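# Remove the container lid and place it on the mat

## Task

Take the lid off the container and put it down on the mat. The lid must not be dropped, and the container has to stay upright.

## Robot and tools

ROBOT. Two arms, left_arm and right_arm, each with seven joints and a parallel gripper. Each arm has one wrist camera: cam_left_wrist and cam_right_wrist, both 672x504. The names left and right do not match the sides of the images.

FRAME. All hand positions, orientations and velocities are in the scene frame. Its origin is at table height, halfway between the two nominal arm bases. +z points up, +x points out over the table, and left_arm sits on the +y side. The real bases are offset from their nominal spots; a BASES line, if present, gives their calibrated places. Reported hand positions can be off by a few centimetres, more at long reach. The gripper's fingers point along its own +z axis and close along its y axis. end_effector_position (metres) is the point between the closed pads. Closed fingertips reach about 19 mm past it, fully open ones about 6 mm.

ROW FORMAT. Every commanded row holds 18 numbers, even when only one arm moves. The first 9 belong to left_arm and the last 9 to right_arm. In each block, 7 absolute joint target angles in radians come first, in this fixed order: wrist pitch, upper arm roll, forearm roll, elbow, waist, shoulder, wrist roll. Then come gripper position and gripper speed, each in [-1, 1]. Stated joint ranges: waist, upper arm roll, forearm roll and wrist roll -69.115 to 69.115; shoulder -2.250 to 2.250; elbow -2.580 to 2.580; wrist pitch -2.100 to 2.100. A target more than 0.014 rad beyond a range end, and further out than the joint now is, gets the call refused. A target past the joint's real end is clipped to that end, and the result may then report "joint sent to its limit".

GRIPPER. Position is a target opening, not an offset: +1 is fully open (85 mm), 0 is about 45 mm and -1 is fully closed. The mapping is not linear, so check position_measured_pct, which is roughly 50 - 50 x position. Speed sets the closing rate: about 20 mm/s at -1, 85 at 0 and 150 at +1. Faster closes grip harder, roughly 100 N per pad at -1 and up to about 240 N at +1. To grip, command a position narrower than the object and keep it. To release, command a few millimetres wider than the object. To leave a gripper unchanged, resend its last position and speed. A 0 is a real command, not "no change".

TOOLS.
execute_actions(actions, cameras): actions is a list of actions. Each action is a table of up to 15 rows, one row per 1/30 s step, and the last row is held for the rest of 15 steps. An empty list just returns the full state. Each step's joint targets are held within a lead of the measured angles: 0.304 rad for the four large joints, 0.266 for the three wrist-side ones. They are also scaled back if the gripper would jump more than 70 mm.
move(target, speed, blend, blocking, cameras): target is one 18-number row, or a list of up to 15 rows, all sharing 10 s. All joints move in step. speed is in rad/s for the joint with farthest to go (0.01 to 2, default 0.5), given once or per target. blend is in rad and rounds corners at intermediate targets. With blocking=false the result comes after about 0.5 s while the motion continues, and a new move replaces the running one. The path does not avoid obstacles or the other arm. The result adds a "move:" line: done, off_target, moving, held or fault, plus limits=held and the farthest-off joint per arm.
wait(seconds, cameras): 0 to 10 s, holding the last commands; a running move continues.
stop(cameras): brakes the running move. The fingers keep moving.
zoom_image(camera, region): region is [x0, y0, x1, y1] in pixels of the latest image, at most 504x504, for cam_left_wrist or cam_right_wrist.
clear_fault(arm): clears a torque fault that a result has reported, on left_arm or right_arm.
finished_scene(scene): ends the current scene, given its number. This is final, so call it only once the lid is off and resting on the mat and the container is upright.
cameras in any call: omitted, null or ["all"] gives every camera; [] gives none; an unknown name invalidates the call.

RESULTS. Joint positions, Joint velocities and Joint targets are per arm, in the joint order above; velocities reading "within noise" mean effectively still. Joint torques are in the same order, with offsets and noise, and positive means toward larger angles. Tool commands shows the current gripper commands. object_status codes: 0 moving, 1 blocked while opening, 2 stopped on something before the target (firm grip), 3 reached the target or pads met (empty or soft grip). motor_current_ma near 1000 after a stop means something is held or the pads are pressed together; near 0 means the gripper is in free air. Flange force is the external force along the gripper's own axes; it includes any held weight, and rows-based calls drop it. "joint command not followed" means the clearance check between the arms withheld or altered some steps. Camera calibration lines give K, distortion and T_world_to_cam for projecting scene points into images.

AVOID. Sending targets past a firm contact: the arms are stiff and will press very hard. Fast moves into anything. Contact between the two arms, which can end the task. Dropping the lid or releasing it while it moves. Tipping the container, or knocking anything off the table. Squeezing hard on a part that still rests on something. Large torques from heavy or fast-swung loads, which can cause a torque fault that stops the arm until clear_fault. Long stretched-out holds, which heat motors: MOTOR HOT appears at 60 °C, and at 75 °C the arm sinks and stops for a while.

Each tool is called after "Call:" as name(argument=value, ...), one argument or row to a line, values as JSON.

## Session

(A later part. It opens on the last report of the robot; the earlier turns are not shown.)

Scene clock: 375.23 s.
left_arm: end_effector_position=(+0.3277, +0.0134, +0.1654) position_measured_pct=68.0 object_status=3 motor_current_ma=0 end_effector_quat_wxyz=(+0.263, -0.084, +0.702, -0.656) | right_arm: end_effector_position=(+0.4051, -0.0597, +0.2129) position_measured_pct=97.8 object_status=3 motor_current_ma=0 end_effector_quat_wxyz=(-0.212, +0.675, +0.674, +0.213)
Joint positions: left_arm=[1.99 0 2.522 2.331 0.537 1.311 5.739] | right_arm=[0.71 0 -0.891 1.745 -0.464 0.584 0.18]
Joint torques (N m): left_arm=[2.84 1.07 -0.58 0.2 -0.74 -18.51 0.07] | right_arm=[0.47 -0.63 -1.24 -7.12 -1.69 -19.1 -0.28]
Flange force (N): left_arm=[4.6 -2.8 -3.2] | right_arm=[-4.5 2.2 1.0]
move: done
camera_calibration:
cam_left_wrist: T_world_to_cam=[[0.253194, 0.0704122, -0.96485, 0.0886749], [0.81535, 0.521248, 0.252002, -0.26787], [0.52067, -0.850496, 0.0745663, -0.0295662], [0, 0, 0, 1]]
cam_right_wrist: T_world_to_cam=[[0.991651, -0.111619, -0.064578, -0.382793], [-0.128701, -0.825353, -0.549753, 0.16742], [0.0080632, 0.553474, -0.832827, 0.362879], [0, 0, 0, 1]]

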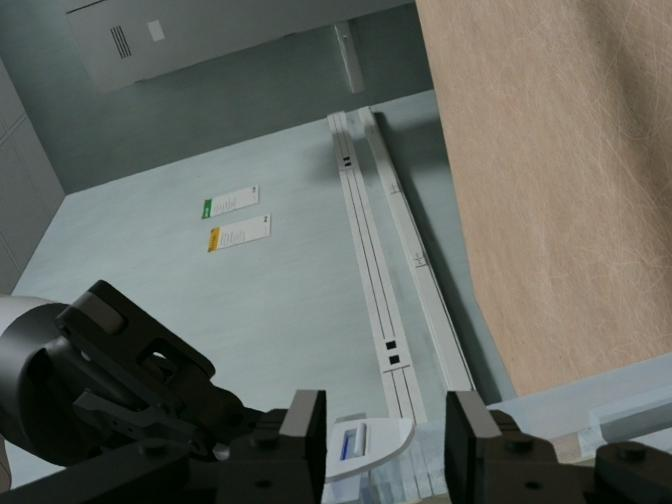

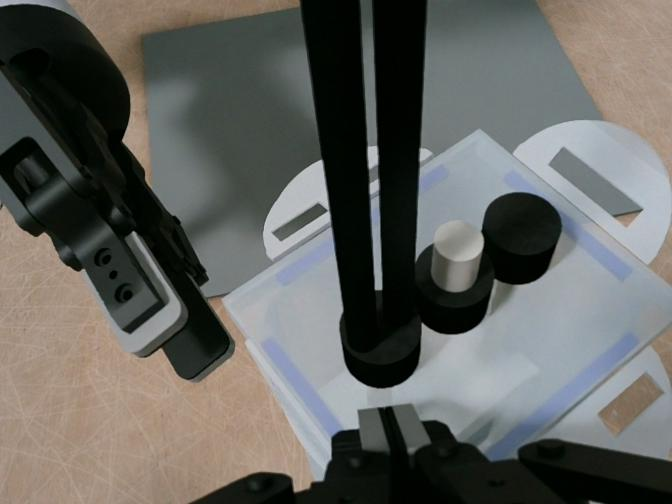

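Call:
move(
  target=[
    [1.906,0,2.591,2.2547,0.584,1.2785,5.815,-0.36,0,0.7105,0,-0.891,1.745,-0.4637,0.584,0.18,-0.95,0],
    [1.823,0,2.66,2.1785,0.6311,1.2462,5.8915,-0.36,0,0.7105,0,-0.891,1.745,-0.4637,0.584,0.18,-0.95,0],
  ],
  speed=0.05,
)

Call:
zoom_image(
  camera="cam_left_wrist",
  region=[280, 340, 500, 504],
)

Scene clock: 394.93 s.
left_arm: end_effector_position=(+0.3583, -0.0372, +0.1654) position_measured_pct=68.0 object_status=3 motor_current_ma=0 end_effector_quat_wxyz=(+0.263, -0.084, +0.702, -0.656) | right_arm: end_effector_position=(+0.4051, -0.0597, +0.2129) position_measured_pct=97.8 object_status=3 motor_current_ma=0 end_effector_quat_wxyz=(-0.212, +0.675, +0.674, +0.213)
Joint positions: left_arm=[1.823 0 2.66 2.179 0.631 1.246 5.891] | right_arm=[0.71 0 -0.891 1.745 -0.464 0.584 0.18]
Joint torques (N m): left_arm=[2.9 0.74 -0.06 -2.05 -0.86 -20.22 0.02] | right_arm=[0.45 -0.61 -1.27 -7.14 -1.74 -19.12 -0.31]
Flange force (N): left_arm=[4.2 -2.4 -4.7] | right_arm=[-4.7 2.2 1.0]
move: done
camera_calibration:
cam_left_wrist: T_world_to_cam=[[0.252759, 0.0703936, -0.964965, 0.0847289], [0.815514, 0.521171, 0.251631, -0.266383], [0.520625, -0.850544, 0.0743236, -0.0884555], [0, 0, 0, 1]]
cam_right_wrist: T_world_to_cam=[[0.991651, -0.111619, -0.064578, -0.382793], [-0.128701, -0.825353, -0.549753, 0.16742], [0.0080632, 0.553474, -0.832827, 0.362879], [0, 0, 0, 1]]

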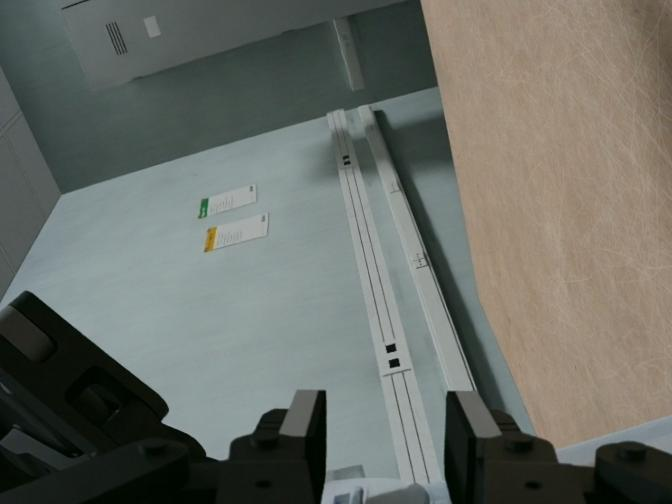

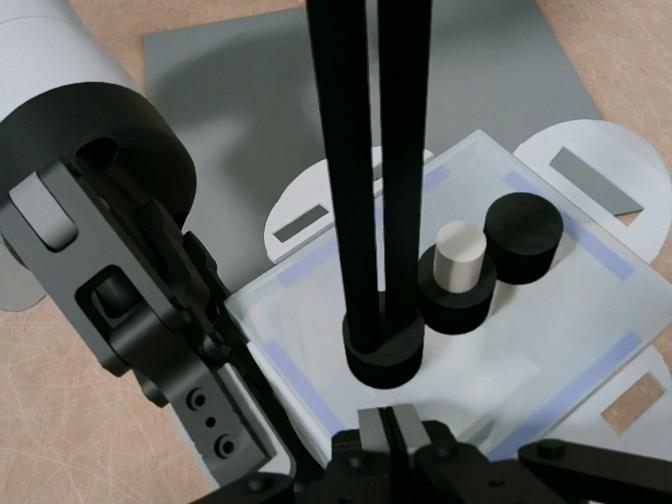

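Scaled by 2.291.

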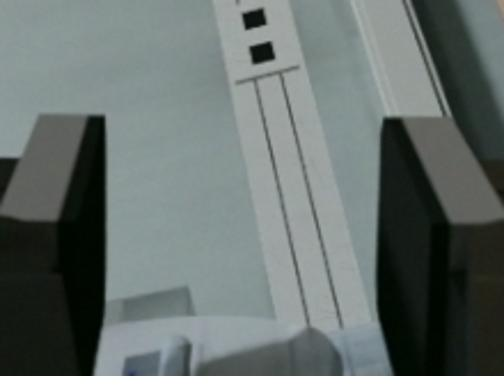

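Call:
move(
  target=[
    [1.8242,0,2.6622,2.1794,0.6333,1.2464,5.8915,-0.36,0,0.7105,0,-0.891,1.745,-0.4637,0.584,0.18,-0.95,0],
    [1.8193,0,2.6631,2.1861,0.6333,1.2343,5.893,-0.36,0,0.7028,0,-0.9011,1.7498,-0.4637,0.591,0.1936,-0.95,0],
  ],
  speed=0.02,
  cameras=["cam_left_wrist"],
)

Call:
zoom_image(
  camera="cam_left_wrist",
  region=[280, 340, 500, 504],
)

Scene clock: 408.60 s.
left_arm: end_effector_position=(+0.3576, -0.0375, +0.1697) position_measured_pct=68.0 object_status=3 motor_current_ma=0 end_effector_quat_wxyz=(+0.263, -0.083, +0.702, -0.656) | right_arm: end_effector_position=(+0.4051, -0.0599, +0.2086) position_measured_pct=97.8 object_status=3 motor_current_ma=0 end_effector_quat_wxyz=(-0.212, +0.675, +0.674, +0.213)
Joint positions: left_arm=[1.819 0 2.663 2.186 0.633 1.234 5.893] | right_arm=[0.703 0 -0.901 1.75 -0.464 0.591 0.194]
Joint torques (N m): left_arm=[2.88 0.84 -0.17 -1.77 -0.71 -20.09 0.07] | right_arm=[0.04 -0.34 -0.74 -5.79 -1.95 -15.87 -0.3]
Flange force (N): left_arm=[3.8 -2.0 -4.0] | right_arm=[-2.2 1.1 -5.0]
move: done
camera_calibration:
cam_left_wrist: T_world_to_cam=[[0.253643, 0.0711897, -0.964675, 0.0887172], [0.815119, 0.521231, 0.252785, -0.266857], [0.520814, -0.850441, 0.0741783, -0.0887513], [0, 0, 0, 1]]
Images, in order: cam_left_wrist.

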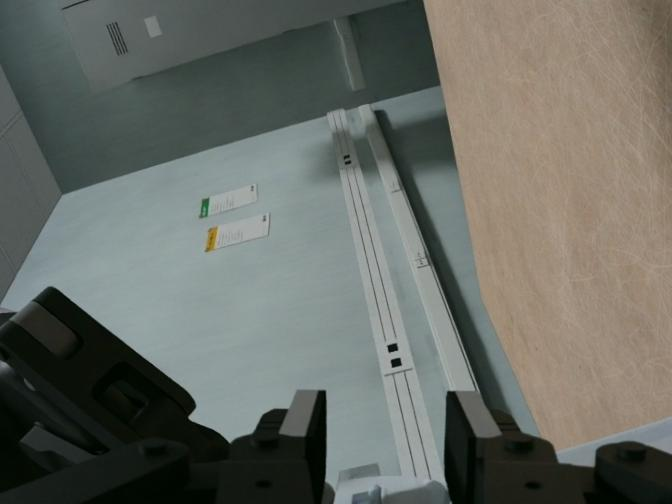

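Scaled by 2.291.

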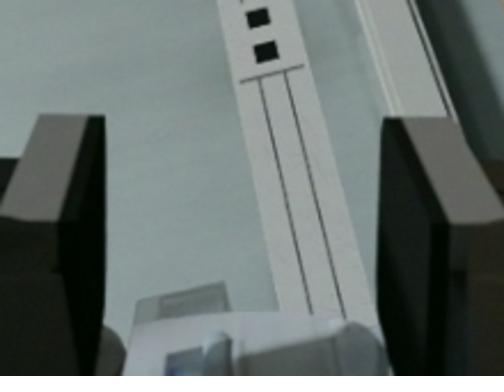

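Call:
move(
  target=[
    [1.8182,0,2.6633,2.1876,0.6333,1.2316,5.8935,-0.36,0,0.7003,0,-0.9044,1.7514,-0.4637,0.5933,0.198,-0.95,0],
  ],
  speed=0.02,
  cameras=[],
)

Call:
move(
  target=[
    [1.8165,0,2.6636,2.1899,0.6333,1.2275,5.894,-0.36,0,0.7003,0,-0.9044,1.7514,-0.4637,0.5933,0.198,-0.95,0],
  ],
  speed=0.02,
  cameras=[],
)

Call:
move(
  target=[
    [1.8148,0,2.6639,2.1922,0.6333,1.2234,5.8945,-0.36,0,0.7003,0,-0.9044,1.7514,-0.4637,0.5933,0.198,-0.95,0],
  ],
  speed=0.02,
  cameras=[],
)

Scene clock: 421.53 s.
left_arm: end_effector_position=(+0.3576, -0.0375, +0.1707) position_measured_pct=68.0 object_status=3 motor_current_ma=0 end_effector_quat_wxyz=(+0.263, -0.083, +0.702, -0.656) | right_arm: end_effector_position=(+0.4050, -0.0599, +0.2071) position_measured_pct=97.8 object_status=3 motor_current_ma=0 end_effector_quat_wxyz=(-0.212, +0.675, +0.674, +0.213)
Joint positions: left_arm=[1.818 0 2.663 2.188 0.633 1.232 5.893] | right_arm=[0.7 0 -0.904 1.751 -0.464 0.593 0.198]
Joint torques (N m): left_arm=[4.13 1.16 -0.15 -2.58 -1.03 -22.48 0.01] | right_arm=[-0.68 0.44 0.68 -2 -2.33 -7.98 -0.26]
Flange force (N): left_arm=[5.3 1.8 -3.8] | right_arm=[5.0 0.1 -18.2]
move: done

Scene clock: 422.23 s.
left_arm: end_effector_position=(+0.3576, -0.0375, +0.1721) position_measured_pct=68.0 object_status=3 motor_current_ma=0 end_effector_quat_wxyz=(+0.263, -0.083, +0.702, -0.656) | right_arm: end_effector_position=(+0.4050, -0.0599, +0.2070) position_measured_pct=97.8 object_status=3 motor_current_ma=0 end_effector_quat_wxyz=(-0.212, +0.675, +0.674, +0.213)
Joint positions: left_arm=[1.816 0 2.664 2.19 0.633 1.228 5.894] | right_arm=[0.7 0 -0.904 1.751 -0.464 0.593 0.198]
Joint torques (N m): left_arm=[3.69 0.21 0.48 -2.57 -2.31 -21.62 -0.02] | right_arm=[-0.05 1.3 1.45 -0.31 -1.4 -8.14 -0.29]
Flange force (N): left_arm=[7.1 -0.4 -3.6] | right_arm=[7.7 2.5 -14.3]
move: done

Scene clock: 422.93 s.
left_arm: end_effector_position=(+0.3576, -0.0374, +0.1736) position_measured_pct=68.0 object_status=3 motor_current_ma=0 end_effector_quat_wxyz=(+0.263, -0.083, +0.702, -0.656) | right_arm: end_effector_position=(+0.4050, -0.0599, +0.2071) position_measured_pct=97.8 object_status=3 motor_current_ma=0 end_effector_quat_wxyz=(-0.212, +0.675, +0.674, +0.213)
Joint positions: left_arm=[1.815 0 2.664 2.192 0.633 1.223 5.895] | right_arm=[0.7 0 -0.904 1.751 -0.464 0.593 0.198]
Joint torques (N m): left_arm=[3.41 0.18 0.49 -2.39 -2.12 -21.01 0] | right_arm=[-0.01 1.27 1.41 -0.4 -1.32 -8.48 -0.32]
Flange force (N): left_arm=[6.4 -1.3 -3.8] | right_arm=[7.5 2.7 -13.7]
move: done

Call:
wait(
  seconds=0.1,
)

Call:
zoom_image(
  camera="cam_left_wrist",
  region=[280, 340, 500, 504],
)

Scene clock: 430.50 s.
left_arm: end_effector_position=(+0.3576, -0.0374, +0.1736) position_measured_pct=68.0 object_status=3 motor_current_ma=0 end_effector_quat_wxyz=(+0.263, -0.083, +0.702, -0.656) | right_arm: end_effector_position=(+0.4050, -0.0600, +0.2071) position_measured_pct=97.8 object_status=3 motor_current_ma=0 end_effector_quat_wxyz=(-0.212, +0.675, +0.674, +0.213)
Joint positions: left_arm=[1.815 0 2.664 2.192 0.633 1.223 5.895] | right_arm=[0.7 0 -0.904 1.751 -0.464 0.593 0.198]
Joint torques (N m): left_arm=[3.36 0.17 0.44 -2.38 -2.22 -21.08 -0.04] | right_arm=[0.01 1.33 1.43 -0.35 -1.27 -8.45 -0.3]
Flange force (N): left_arm=[6.7 -1.1 -3.8] | right_arm=[7.7 2.6 -13.6]
Tool commands: left_gripper/position=-0.36 left_gripper/speed=+0.0 right_gripper/position=-0.95 right_gripper/speed=+0.0
wait: 0.10 s; at rest from the start
camera_calibration:
cam_left_wrist: T_world_to_cam=[[0.254184, 0.0718495, -0.964483, 0.092204], [0.81487, 0.521231, 0.253584, -0.267899], [0.520938, -0.850386, 0.0739405, -0.0889573], [0, 0, 0, 1]]
cam_right_wrist: T_world_to_cam=[[0.991629, -0.111917, -0.0643926, -0.383168], [-0.128853, -0.825723, -0.549162, 0.163882], [0.0082901, 0.552862, -0.833232, 0.358094], [0, 0, 0, 1]]

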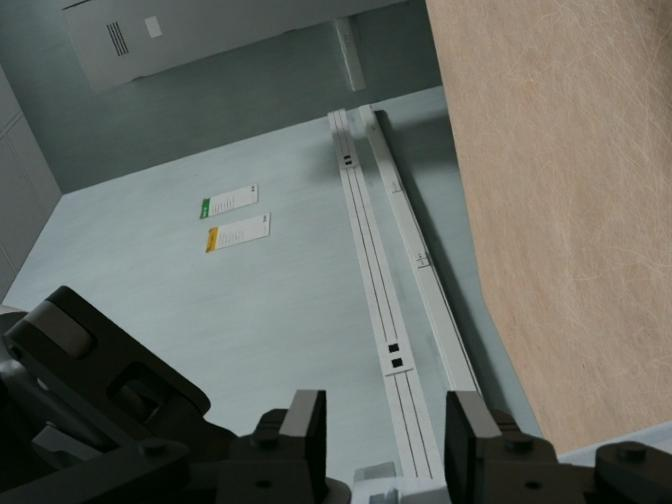

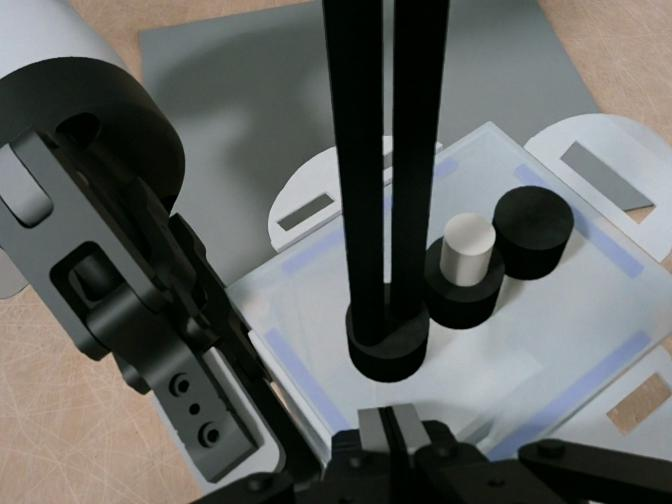

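Scaled by 2.291.

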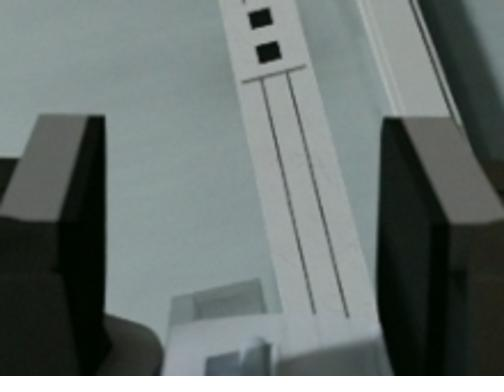

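Call:
move(
  target=[
    [1.8193,0,2.672,2.1955,0.6417,1.2243,5.8945,-0.36,0,0.7003,0,-0.9044,1.7514,-0.4637,0.5933,0.198,-0.95,0],
  ],
  speed=0.02,
  cameras=["cam_left_wrist"],
)

Call:
zoom_image(
  camera="cam_left_wrist",
  region=[280, 340, 500, 504],
)

Call:
move(
  target=[
    [1.8238,0,2.6801,2.1988,0.6501,1.2252,5.8945,-0.36,0,0.7003,0,-0.9044,1.7514,-0.4637,0.5933,0.198,-0.95,0],
  ],
  speed=0.02,
)

Call:
zoom_image(
  camera="cam_left_wrist",
  region=[280, 340, 500, 504],
)

Scene clock: 448.33 s.
left_arm: end_effector_position=(+0.3550, -0.0388, +0.1735) position_measured_pct=68.0 object_status=3 motor_current_ma=0 end_effector_quat_wxyz=(+0.263, -0.083, +0.703, -0.656) | right_arm: end_effector_position=(+0.4050, -0.0600, +0.2071) position_measured_pct=97.8 object_status=3 motor_current_ma=0 end_effector_quat_wxyz=(-0.212, +0.675, +0.674, +0.213)
Joint positions: left_arm=[1.819 0 2.672 2.195 0.642 1.224 5.895] | right_arm=[0.7 0 -0.904 1.751 -0.464 0.593 0.198]
Joint torques (N m): left_arm=[2.87 0.83 -0.15 -1.81 -0.73 -20.04 0.05] | right_arm=[-0.38 1.51 1.27 -1.01 -1.15 -8.47 -0.27]
Flange force (N): left_arm=[3.8 -1.9 -4.1] | right_arm=[7.2 1.3 -14.4]
move: done
camera_calibration:
cam_left_wrist: T_world_to_cam=[[0.254163, 0.0721246, -0.964468, 0.0928993], [0.814905, 0.521111, 0.253719, -0.265076], [0.520894, -0.850436, 0.0736725, -0.0886891], [0, 0, 0, 1]]
Images, in order: cam_left_wrist.

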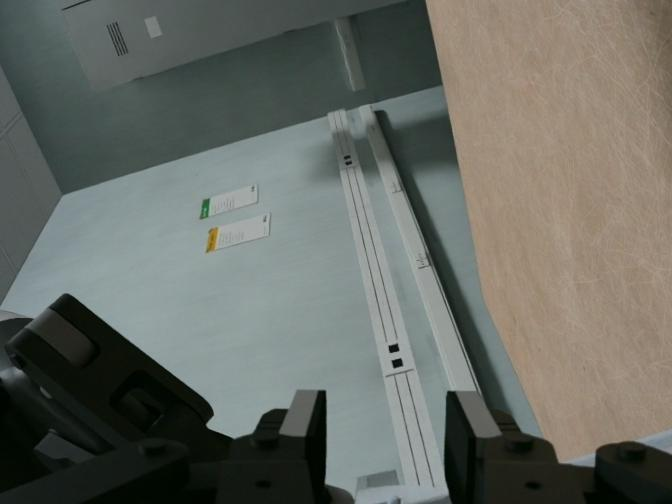

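Scaled by 2.291.

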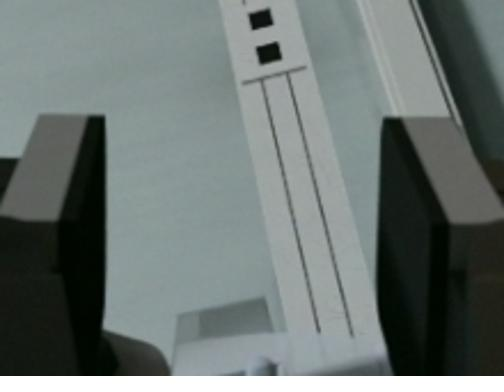

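Scene clock: 449.03 s.
left_arm: end_effector_position=(+0.3524, -0.0401, +0.1734) position_measured_pct=68.0 object_status=3 motor_current_ma=0 end_effector_quat_wxyz=(+0.263, -0.083, +0.703, -0.656) | right_arm: end_effector_position=(+0.4050, -0.0600, +0.2071) position_measured_pct=97.8 object_status=3 motor_current_ma=0 end_effector_quat_wxyz=(-0.212, +0.675, +0.674, +0.213)
Joint positions: left_arm=[1.824 0 2.68 2.199 0.65 1.225 5.895] | right_arm=[0.7 0 -0.904 1.751 -0.464 0.593 0.198]
Joint torques (N m): left_arm=[2.91 0.8 -0.17 -1.76 -0.75 -19.96 0.09] | right_arm=[-0.41 1.48 1.27 -1.06 -1.19 -8.47 -0.27]
Flange force (N): left_arm=[3.8 -2.1 -3.9] | right_arm=[7.1 1.3 -14.5]
move: done
camera_calibration:
cam_left_wrist: T_world_to_cam=[[0.254217, 0.072431, -0.964431, 0.0935792], [0.81491, 0.521, 0.253932, -0.262287], [0.520861, -0.850478, 0.0734221, -0.0884038], [0, 0, 0, 1]]
cam_right_wrist: T_world_to_cam=[[0.991629, -0.111917, -0.0643926, -0.383168], [-0.128853, -0.825723, -0.549162, 0.163882], [0.0082901, 0.552862, -0.833232, 0.358094], [0, 0, 0, 1]]

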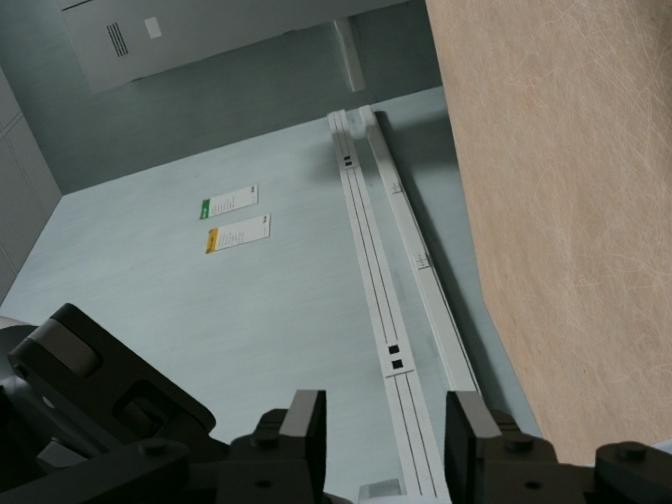

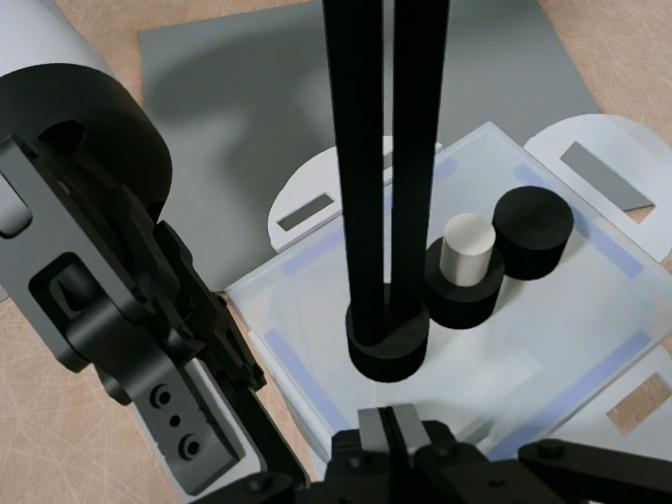

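Scaled by 2.291.

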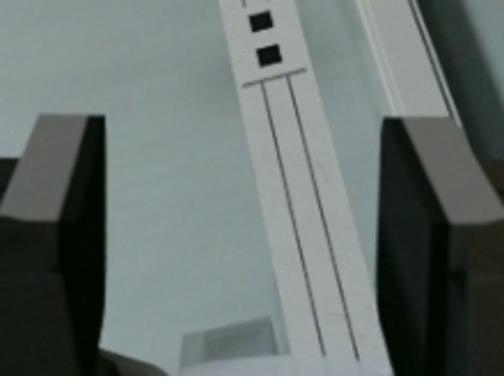

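Call:
zoom_image(
  camera="cam_right_wrist",
  region=[180, 250, 420, 504],
)

Call:
zoom_image(
  camera="cam_left_wrist",
  region=[320, 420, 480, 504],
)

Scaled by 1.984.

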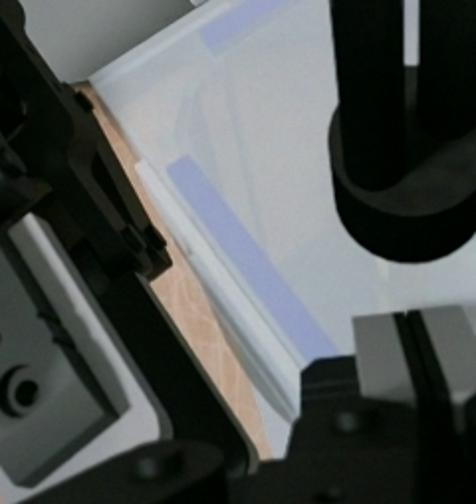

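Scaled by 3.150.

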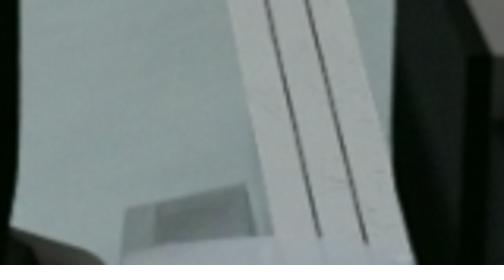

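Call:
move(
  target=[
    [1.8326,0,2.6785,2.1868,0.6501,1.2468,5.8905,-0.36,0,0.7003,0,-0.9044,1.7514,-0.4637,0.5933,0.198,-0.95,0],
    [1.8195,0,2.6550,2.1771,0.6257,1.2441,5.8905,-0.36,0,0.7003,0,-0.9044,1.7514,-0.4637,0.5933,0.198,-0.95,0],
  ],
  speed=0.03,
  cameras=["cam_left_wrist"],
)

Call:
move(
  target=[
    [1.8168,0,2.6501,2.1752,0.6207,1.2436,5.8905,-0.36,0,0.7003,0,-0.9044,1.7514,-0.4637,0.5933,0.198,-0.95,0],
  ],
  speed=0.03,
)

Call:
zoom_image(
  camera="cam_left_wrist",
  region=[280, 340, 500, 504],
)

Call:
zoom_image(
  camera="cam_right_wrist",
  region=[180, 250, 420, 504],
)

Scene clock: 473.13 s.
left_arm: end_effector_position=(+0.3600, -0.0363, +0.1661) position_measured_pct=68.0 object_status=3 motor_current_ma=0 end_effector_quat_wxyz=(+0.263, -0.083, +0.702, -0.656) | right_arm: end_effector_position=(+0.4050, -0.0600, +0.2071) position_measured_pct=97.8 object_status=3 motor_current_ma=0 end_effector_quat_wxyz=(-0.212, +0.675, +0.674, +0.213)
Joint positions: left_arm=[1.82 0 2.655 2.177 0.626 1.244 5.891] | right_arm=[0.7 0 -0.904 1.751 -0.464 0.593 0.198]
Joint torques (N m): left_arm=[2.91 0.55 0.09 -2.09 -1.2 -20.2 0.03] | right_arm=[-0.22 1.27 1.25 -0.86 -1.42 -8.49 -0.3]
Flange force (N): left_arm=[4.7 -2.7 -4.4] | right_arm=[6.9 1.9 -14.4]
move: done
camera_calibration:
cam_left_wrist: T_world_to_cam=[[0.254003, 0.0707756, -0.96461, 0.0843355], [0.815116, 0.521189, 0.252879, -0.268477], [0.520642, -0.850502, 0.0746932, -0.0887188], [0, 0, 0, 1]]
Images, in order: cam_left_wrist.

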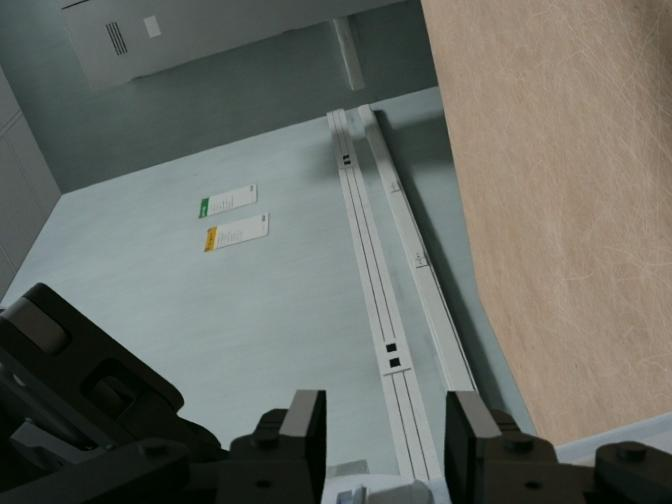

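Scene clock: 473.83 s.
left_arm: end_effector_position=(+0.3615, -0.0355, +0.1661) position_measured_pct=68.0 object_status=3 motor_current_ma=0 end_effector_quat_wxyz=(+0.263, -0.083, +0.702, -0.656) | right_arm: end_effector_position=(+0.4050, -0.0599, +0.2071) position_measured_pct=97.8 object_status=3 motor_current_ma=0 end_effector_quat_wxyz=(-0.212, +0.675, +0.674, +0.213)
Joint positions: left_arm=[1.817 0 2.65 2.175 0.621 1.244 5.891] | right_arm=[0.7 0 -0.904 1.751 -0.464 0.593 0.198]
Joint torques (N m): left_arm=[2.91 0.63 0.11 -2.48 -1.11 -20.41 0.05] | right_arm=[-0.07 0.92 1.18 -0.85 -1.72 -8.54 -0.29]
Flange force (N): left_arm=[5.0 -2.7 -5.7] | right_arm=[6.5 2.2 -14.5]
move: done
camera_calibration:
cam_left_wrist: T_world_to_cam=[[0.25396, 0.0706528, -0.964631, 0.0839269], [0.815165, 0.521159, 0.252782, -0.27016], [0.520586, -0.85053, 0.0747601, -0.0887868], [0, 0, 0, 1]]
cam_right_wrist: T_world_to_cam=[[0.991631, -0.111916, -0.0643684, -0.383184], [-0.128839, -0.825715, -0.549177, 0.163892], [0.00831177, 0.552873, -0.833224, 0.358088], [0, 0, 0, 1]]

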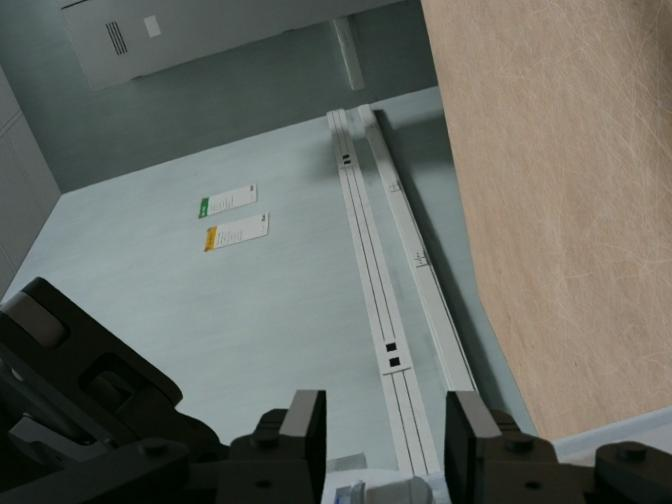

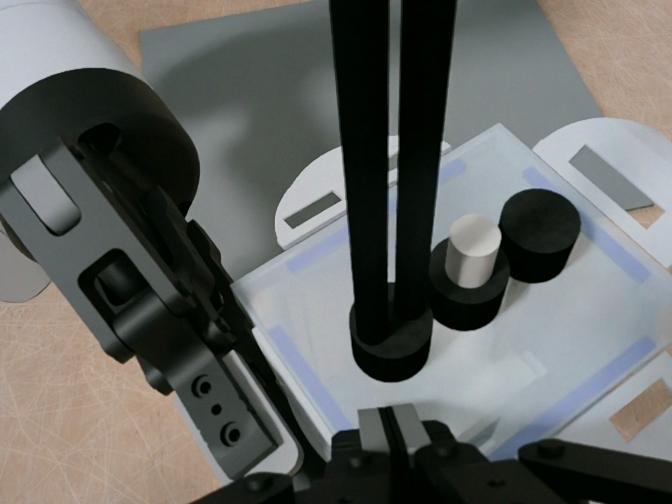

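Scaled by 2.291.

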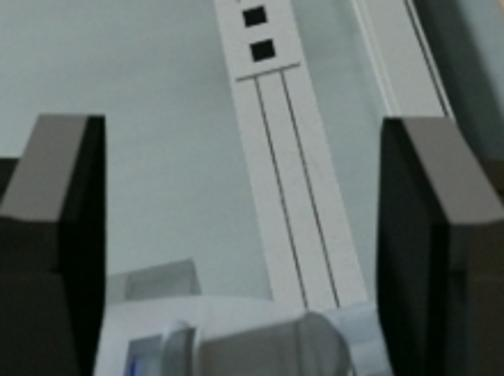

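Scaled by 1.984.

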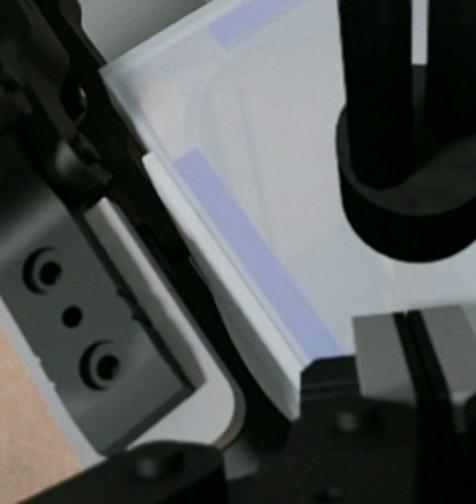

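Call:
move(
  target=[1.8119,0,2.651,2.182,0.6207,1.2315,5.8905,-0.36,0,0.7003,0,-0.9044,1.7514,-0.4637,0.5933,0.198,-0.95,0],
  speed=0.03,
)

Call:
zoom_image(
  camera="cam_left_wrist",
  region=[280, 340, 500, 504],
)

Scene clock: 523.20 s.
left_arm: end_effector_position=(+0.3615, -0.0354, +0.1703) position_measured_pct=68.0 object_status=3 motor_current_ma=0 end_effector_quat_wxyz=(+0.264, -0.082, +0.702, -0.656) | right_arm: end_effector_position=(+0.4050, -0.0599, +0.2071) position_measured_pct=97.8 object_status=3 motor_current_ma=0 end_effector_quat_wxyz=(-0.212, +0.675, +0.674, +0.213)
Joint positions: left_arm=[1.812 0 2.651 2.182 0.621 1.232 5.891] | right_arm=[0.7 0 -0.904 1.751 -0.464 0.593 0.198]
Joint torques (N m): left_arm=[3.69 1.08 -0.22 -2.29 -0.92 -21.72 0] | right_arm=[-0.32 1.44 1.32 -0.76 -1.27 -8.17 -0.28]
Flange force (N): left_arm=[5.0 0.6 -3.6] | right_arm=[7.4 1.6 -14.8]
move: done
camera_calibration:
cam_left_wrist: T_world_to_cam=[[0.255993, 0.0722225, -0.963977, 0.0872156], [0.814496, 0.520965, 0.255328, -0.271475], [0.520638, -0.850517, 0.0745382, -0.0890195], [0, 0, 0, 1]]
cam_right_wrist: T_world_to_cam=[[0.991631, -0.111916, -0.0643684, -0.383184], [-0.128839, -0.825715, -0.549177, 0.163892], [0.00831177, 0.552873, -0.833224, 0.358088], [0, 0, 0, 1]]

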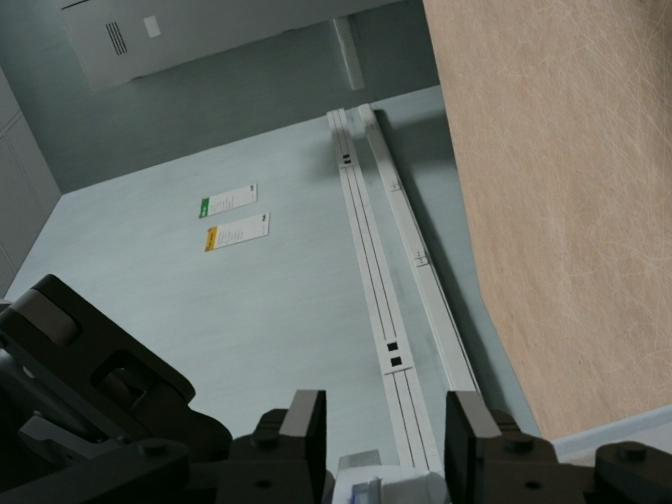

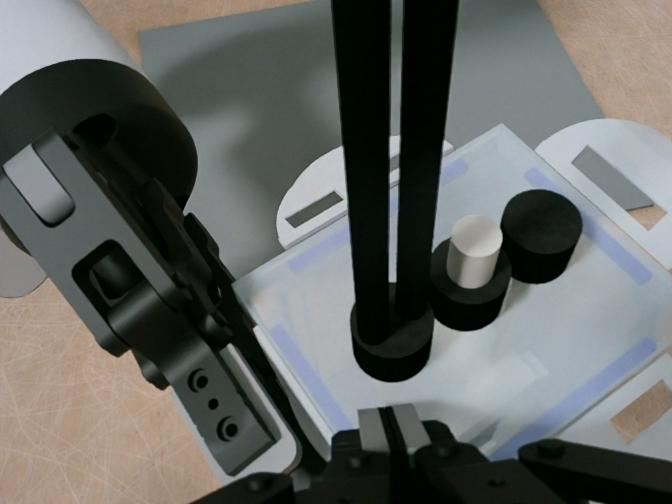

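Scaled by 2.291.

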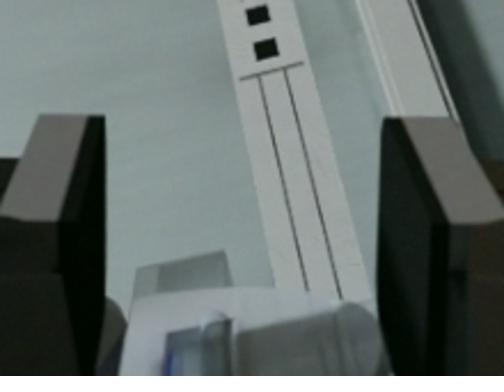

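Call:
move(
  target=[1.8091,0,2.6515,2.1858,0.6207,1.2247,5.8905,-0.36,0,0.7003,0,-0.9044,1.7514,-0.4637,0.5933,0.198,-0.95,0],
  speed=0.02,
)

Call:
zoom_image(
  camera="cam_left_wrist",
  region=[280, 340, 500, 504],
)

Scene clock: 535.40 s.
left_arm: end_effector_position=(+0.3615, -0.0353, +0.1727) position_measured_pct=68.0 object_status=3 motor_current_ma=0 end_effector_quat_wxyz=(+0.265, -0.082, +0.702, -0.656) | right_arm: end_effector_position=(+0.4050, -0.0599, +0.2071) position_measured_pct=97.8 object_status=3 motor_current_ma=0 end_effector_quat_wxyz=(-0.212, +0.675, +0.674, +0.213)
Joint positions: left_arm=[1.809 0 2.652 2.186 0.621 1.225 5.891] | right_arm=[0.7 0 -0.904 1.751 -0.464 0.593 0.198]
Joint torques (N m): left_arm=[8.86 3.84 -1.34 -5.15 0.38 -31.66 -0.17] | right_arm=[-0.64 1.26 1.41 -0.43 -1.77 -6.23 -0.31]
Flange force (N): left_arm=[7.3 18.0 -2.8] | right_arm=[7.9 0.5 -19.2]
move: done
camera_calibration:
cam_left_wrist: T_world_to_cam=[[0.257172, 0.0731781, -0.963591, 0.0890314], [0.814077, 0.520883, 0.256826, -0.272239], [0.520713, -0.850485, 0.074384, -0.089137], [0, 0, 0, 1]]
cam_right_wrist: T_world_to_cam=[[0.991632, -0.111915, -0.0643441, -0.383192], [-0.128824, -0.825708, -0.549191, 0.1639], [0.00833345, 0.552885, -0.833216, 0.358091], [0, 0, 0, 1]]

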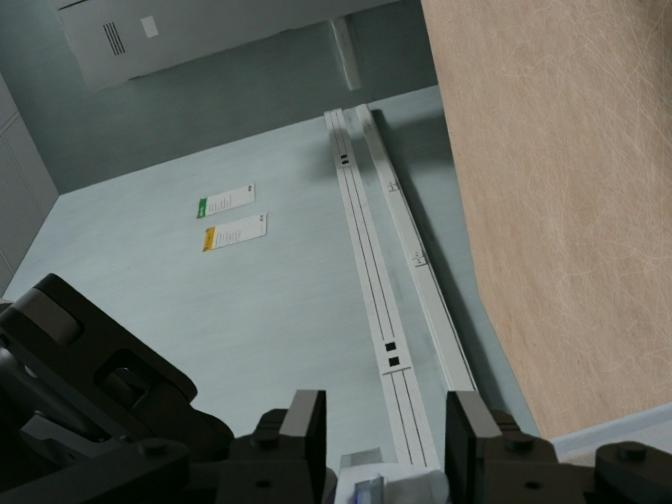

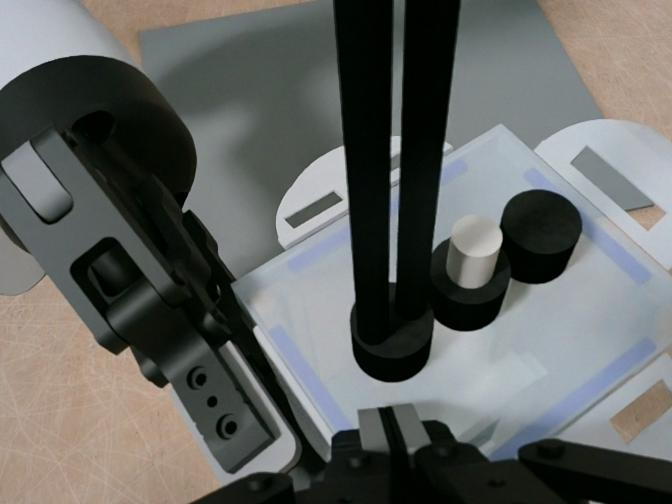

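Scaled by 2.291.

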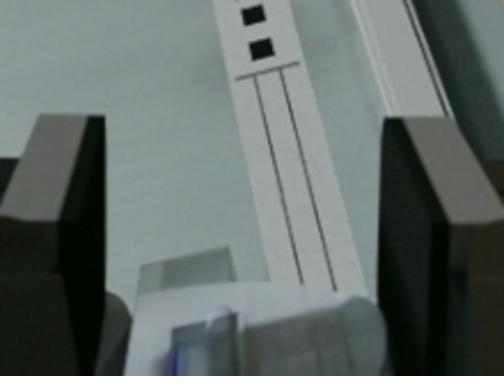

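Call:
move(
  target=[1.8136,0,2.6596,2.1891,0.6291,1.2256,5.8905,-0.36,0,0.7003,0,-0.9044,1.7514,-0.4637,0.5933,0.198,-0.95,0],
  speed=0.02,
)

Call:
zoom_image(
  camera="cam_left_wrist",
  region=[280, 340, 500, 504],
)

Scene clock: 542.87 s.
left_arm: end_effector_position=(+0.3589, -0.0368, +0.1727) position_measured_pct=68.0 object_status=3 motor_current_ma=0 end_effector_quat_wxyz=(+0.265, -0.082, +0.702, -0.656) | right_arm: end_effector_position=(+0.4050, -0.0599, +0.2071) position_measured_pct=97.8 object_status=3 motor_current_ma=0 end_effector_quat_wxyz=(-0.212, +0.675, +0.674, +0.213)
Joint positions: left_arm=[1.814 0 2.66 2.189 0.629 1.226 5.891] | right_arm=[0.7 0 -0.904 1.751 -0.464 0.593 0.198]
Joint torques (N m): left_arm=[8.46 4.91 -2.55 -4.05 2.74 -30.81 -0.08] | right_arm=[-2.05 2.32 1.04 -2.61 -0.51 -7.11 -0.27]
Flange force (N): left_arm=[3.3 18.7 -1.7] | right_arm=[7.1 -3.4 -19.6]
move: done
camera_calibration:
cam_left_wrist: T_world_to_cam=[[0.257141, 0.0732241, -0.963596, 0.0898062], [0.814145, 0.520773, 0.256833, -0.269384], [0.520621, -0.850549, 0.0742974, -0.0889519], [0, 0, 0, 1]]
cam_right_wrist: T_world_to_cam=[[0.991631, -0.111889, -0.0644169, -0.383139], [-0.128843, -0.825734, -0.549147, 0.163871], [0.00825218, 0.552851, -0.833239, 0.3581], [0, 0, 0, 1]]

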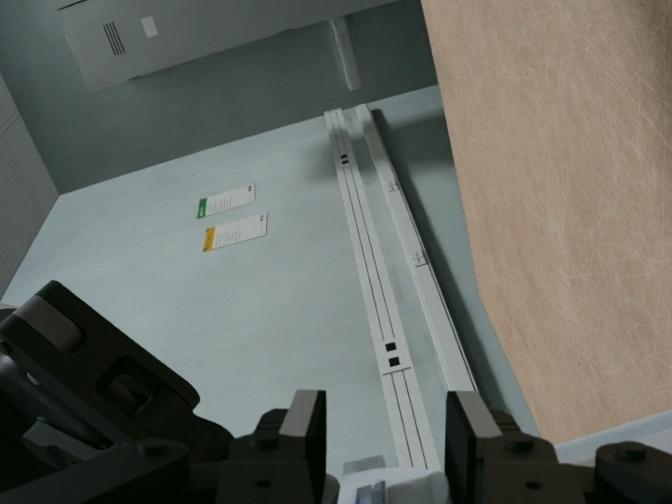

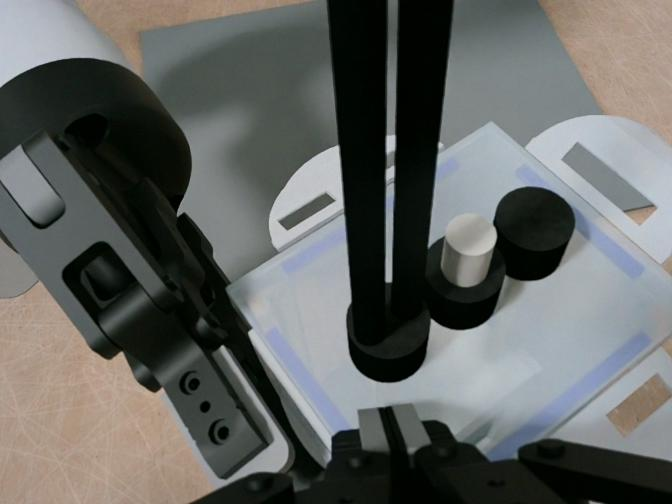

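Scaled by 2.291.

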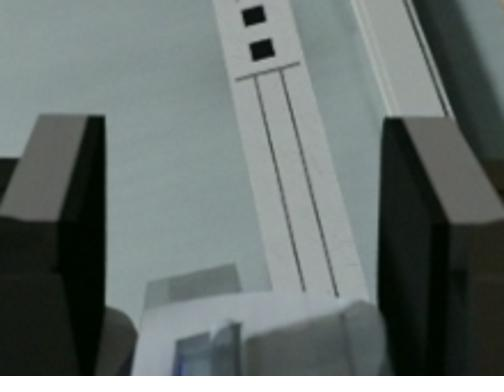

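Call:
move(
  target=[
    [1.8136,0,2.6596,2.1891,0.6291,1.2256,5.8905,-0.36,0,0.6968,0,-0.9091,1.7534,-0.4637,0.5967,0.2,-0.95,0],
    [1.8165,0,2.668,2.1943,0.6375,1.2231,5.8905,-0.36,0,0.6968,0,-0.9091,1.7534,-0.4637,0.5967,0.2,-0.95,0],
  ],
  speed=0.02,
)

Call:
zoom_image(
  camera="cam_left_wrist",
  region=[280, 340, 500, 504],
)

Scene clock: 674.63 s.
left_arm: end_effector_position=(+0.3563, -0.0381, +0.1737) position_measured_pct=68.0 object_status=3 motor_current_ma=0 end_effector_quat_wxyz=(+0.265, -0.082, +0.703, -0.655) | right_arm: end_effector_position=(+0.4051, -0.0600, +0.2050) position_measured_pct=97.8 object_status=3 motor_current_ma=0 end_effector_quat_wxyz=(-0.212, +0.677, +0.672, +0.212)
Joint positions: left_arm=[1.816 0 2.668 2.194 0.638 1.223 5.891] | right_arm=[0.697 0 -0.909 1.753 -0.464 0.597 0.2]
Joint torques (N m): left_arm=[3.21 1 -0.37 -1.84 -0.37 -20.55 0.06] | right_arm=[-2.55 3.9 2.7 1.39 0.13 -0.43 -0.28]
Flange force (N): left_arm=[3.6 -0.9 -3.4] | right_arm=[15.1 -3.9 -28.6]
move: done
camera_calibration:
cam_left_wrist: T_world_to_cam=[[0.257581, 0.0741469, -0.963408, 0.0914124], [0.814001, 0.52057, 0.2577, -0.266936], [0.520629, -0.850593, 0.0737335, -0.0887157], [0, 0, 0, 1]]
cam_right_wrist: T_world_to_cam=[[0.991056, -0.115566, -0.0667229, -0.382859], [-0.133184, -0.825371, -0.548657, 0.164377], [0.00833504, 0.552636, -0.833381, 0.356412], [0, 0, 0, 1]]

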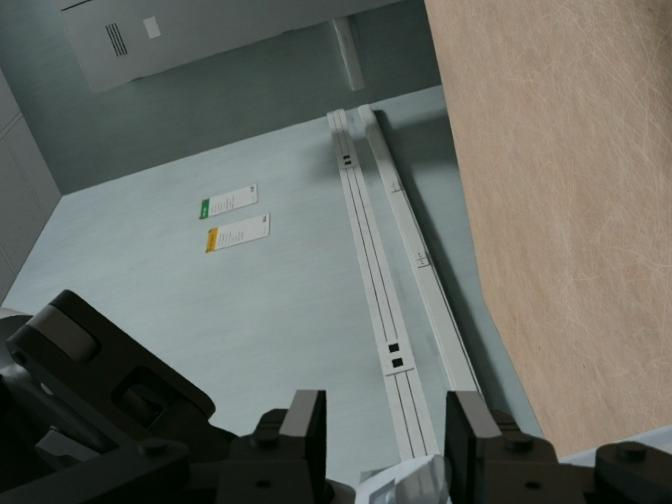

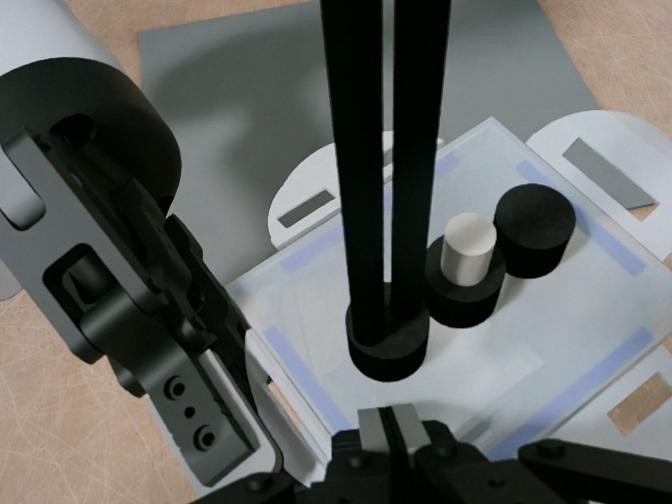

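Scaled by 2.291.

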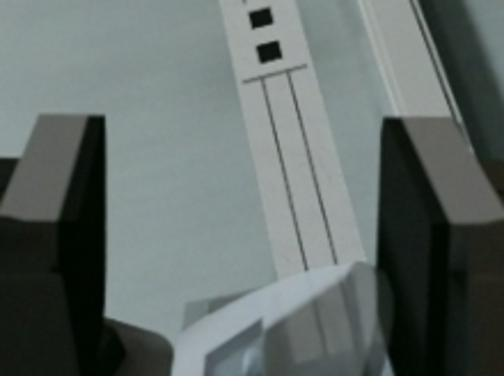

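Call:
move(
  target=[
    [1.8175,0,2.6916,2.2181,0.6599,1.1985,5.8905,-0.36,0,0.7003,0,-0.9044,1.7514,-0.4637,0.5933,0.198,-0.95,0],
    [1.8037,0,2.706,2.2495,0.6711,1.1511,5.8905,-0.36,0,0.7489,0,-0.8399,1.7209,-0.4637,0.5489,0.1119,-0.95,0],
    [1.7905,0,2.7084,2.2675,0.6711,1.1187,5.8905,-0.36,0,0.7489,0,-0.8399,1.7209,-0.4637,0.5489,0.1119,-0.95,0],
  ],
  speed=0.05,
)

Scene clock: 697.80 s.
left_arm: end_effector_position=(+0.3441, -0.0411, +0.2110) position_measured_pct=68.0 object_status=3 motor_current_ma=0 end_effector_quat_wxyz=(+0.273, -0.075, +0.704, -0.651) | right_arm: end_effector_position=(+0.4050, -0.0598, +0.2347) position_measured_pct=97.8 object_status=3 motor_current_ma=0 end_effector_quat_wxyz=(-0.212, +0.675, +0.674, +0.213)
Joint positions: left_arm=[1.79 0 2.708 2.268 0.671 1.119 5.891] | right_arm=[0.749 0 -0.84 1.721 -0.464 0.549 0.112]
Joint torques (N m): left_arm=[3.3 0.51 -0.03 -2.43 -1.09 -20.32 0.02] | right_arm=[0.35 -0.52 -1.32 -7.48 -1.73 -18.84 -0.26]
Flange force (N): left_arm=[5.1 -0.4 -3.9] | right_arm=[-4.3 2.4 0.8]
move: done
camera_calibration:
cam_left_wrist: T_world_to_cam=[[0.275527, 0.0869942, -0.957349, 0.12377], [0.807623, 0.519193, 0.279614, -0.267559], [0.521374, -0.850218, 0.0727932, -0.0876857], [0, 0, 0, 1]]
cam_right_wrist: T_world_to_cam=[[0.991656, -0.111565, -0.0645835, -0.381337], [-0.128664, -0.825606, -0.549382, 0.179113], [0.00797139, 0.553107, -0.833072, 0.381126], [0, 0, 0, 1]]

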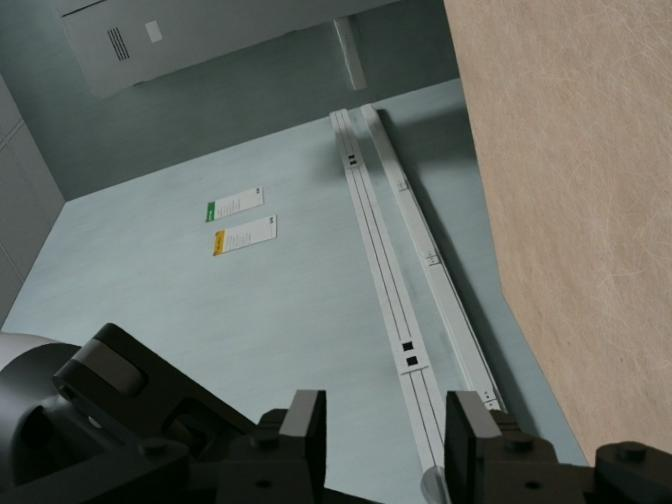

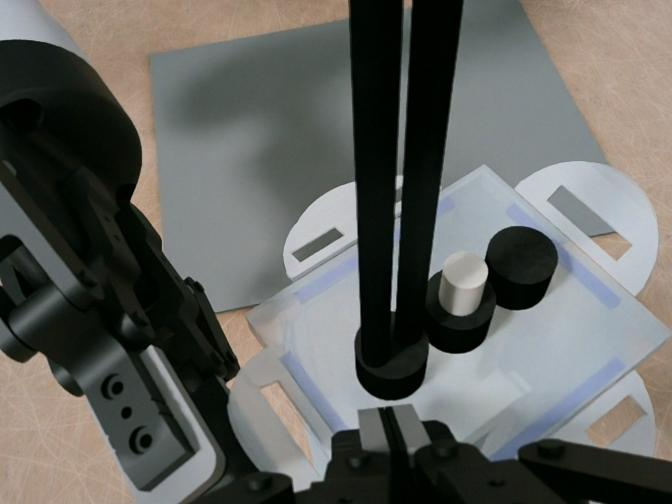

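Call:
move(
  target=[1.963,0,2.58,2.423,0.587,1.186,5.739,-0.36,0,0.835,0,-1.162,1.923,-0.113,0.538,0.614,-0.95,0],
  speed=0.25,
)

Scene clock: 747.47 s.
left_arm: end_effector_position=(+0.3123, +0.0062, +0.2069) position_measured_pct=68.0 object_status=3 motor_current_ma=0 end_effector_quat_wxyz=(+0.272, -0.068, +0.708, -0.648) | right_arm: end_effector_position=(+0.4302, -0.1822, +0.2299) position_measured_pct=97.8 object_status=3 motor_current_ma=0 end_effector_quat_wxyz=(-0.251, +0.699, +0.604, +0.289)
Joint positions: left_arm=[1.963 0 2.58 2.423 0.587 1.186 5.739] | right_arm=[0.835 0 -1.162 1.923 -0.113 0.538 0.614]
Joint torques (N m): left_arm=[2.87 0.87 -0.46 -0.12 -0.76 -18.06 0.08] | right_arm=[1.39 -0.85 -1.41 -6.01 -1.6 -17.14 -0.25]
Flange force (N): left_arm=[4.8 -2.1 -3.7] | right_arm=[-4.2 1.5 0.1]
move: done
camera_calibration:
cam_left_wrist: T_world_to_cam=[[0.281868, 0.0964309, -0.954595, 0.121937], [0.810275, 0.508891, 0.290661, -0.268334], [0.513813, -0.855413, 0.0653043, -0.0266236], [0, 0, 0, 1]]
cam_right_wrist: T_world_to_cam=[[0.967582, -0.238243, -0.0838209, -0.428539], [-0.22968, -0.69203, -0.684355, 0.177542], [0.105036, 0.681422, -0.724315, 0.401227], [0, 0, 0, 1]]

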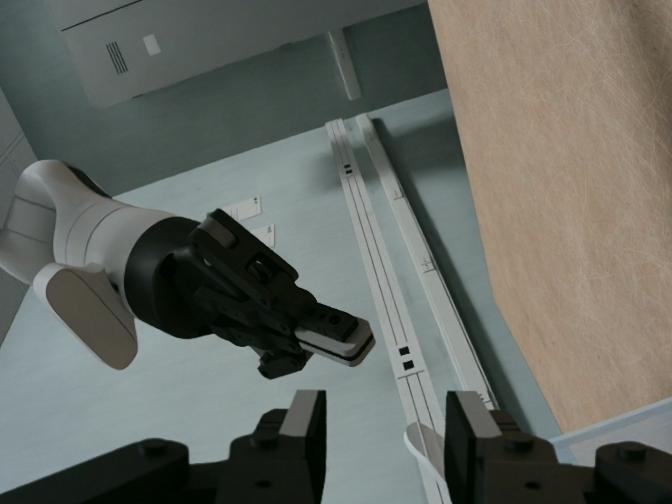

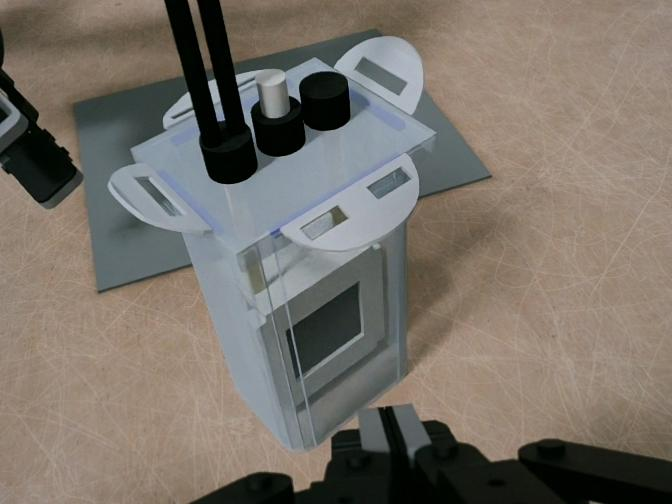

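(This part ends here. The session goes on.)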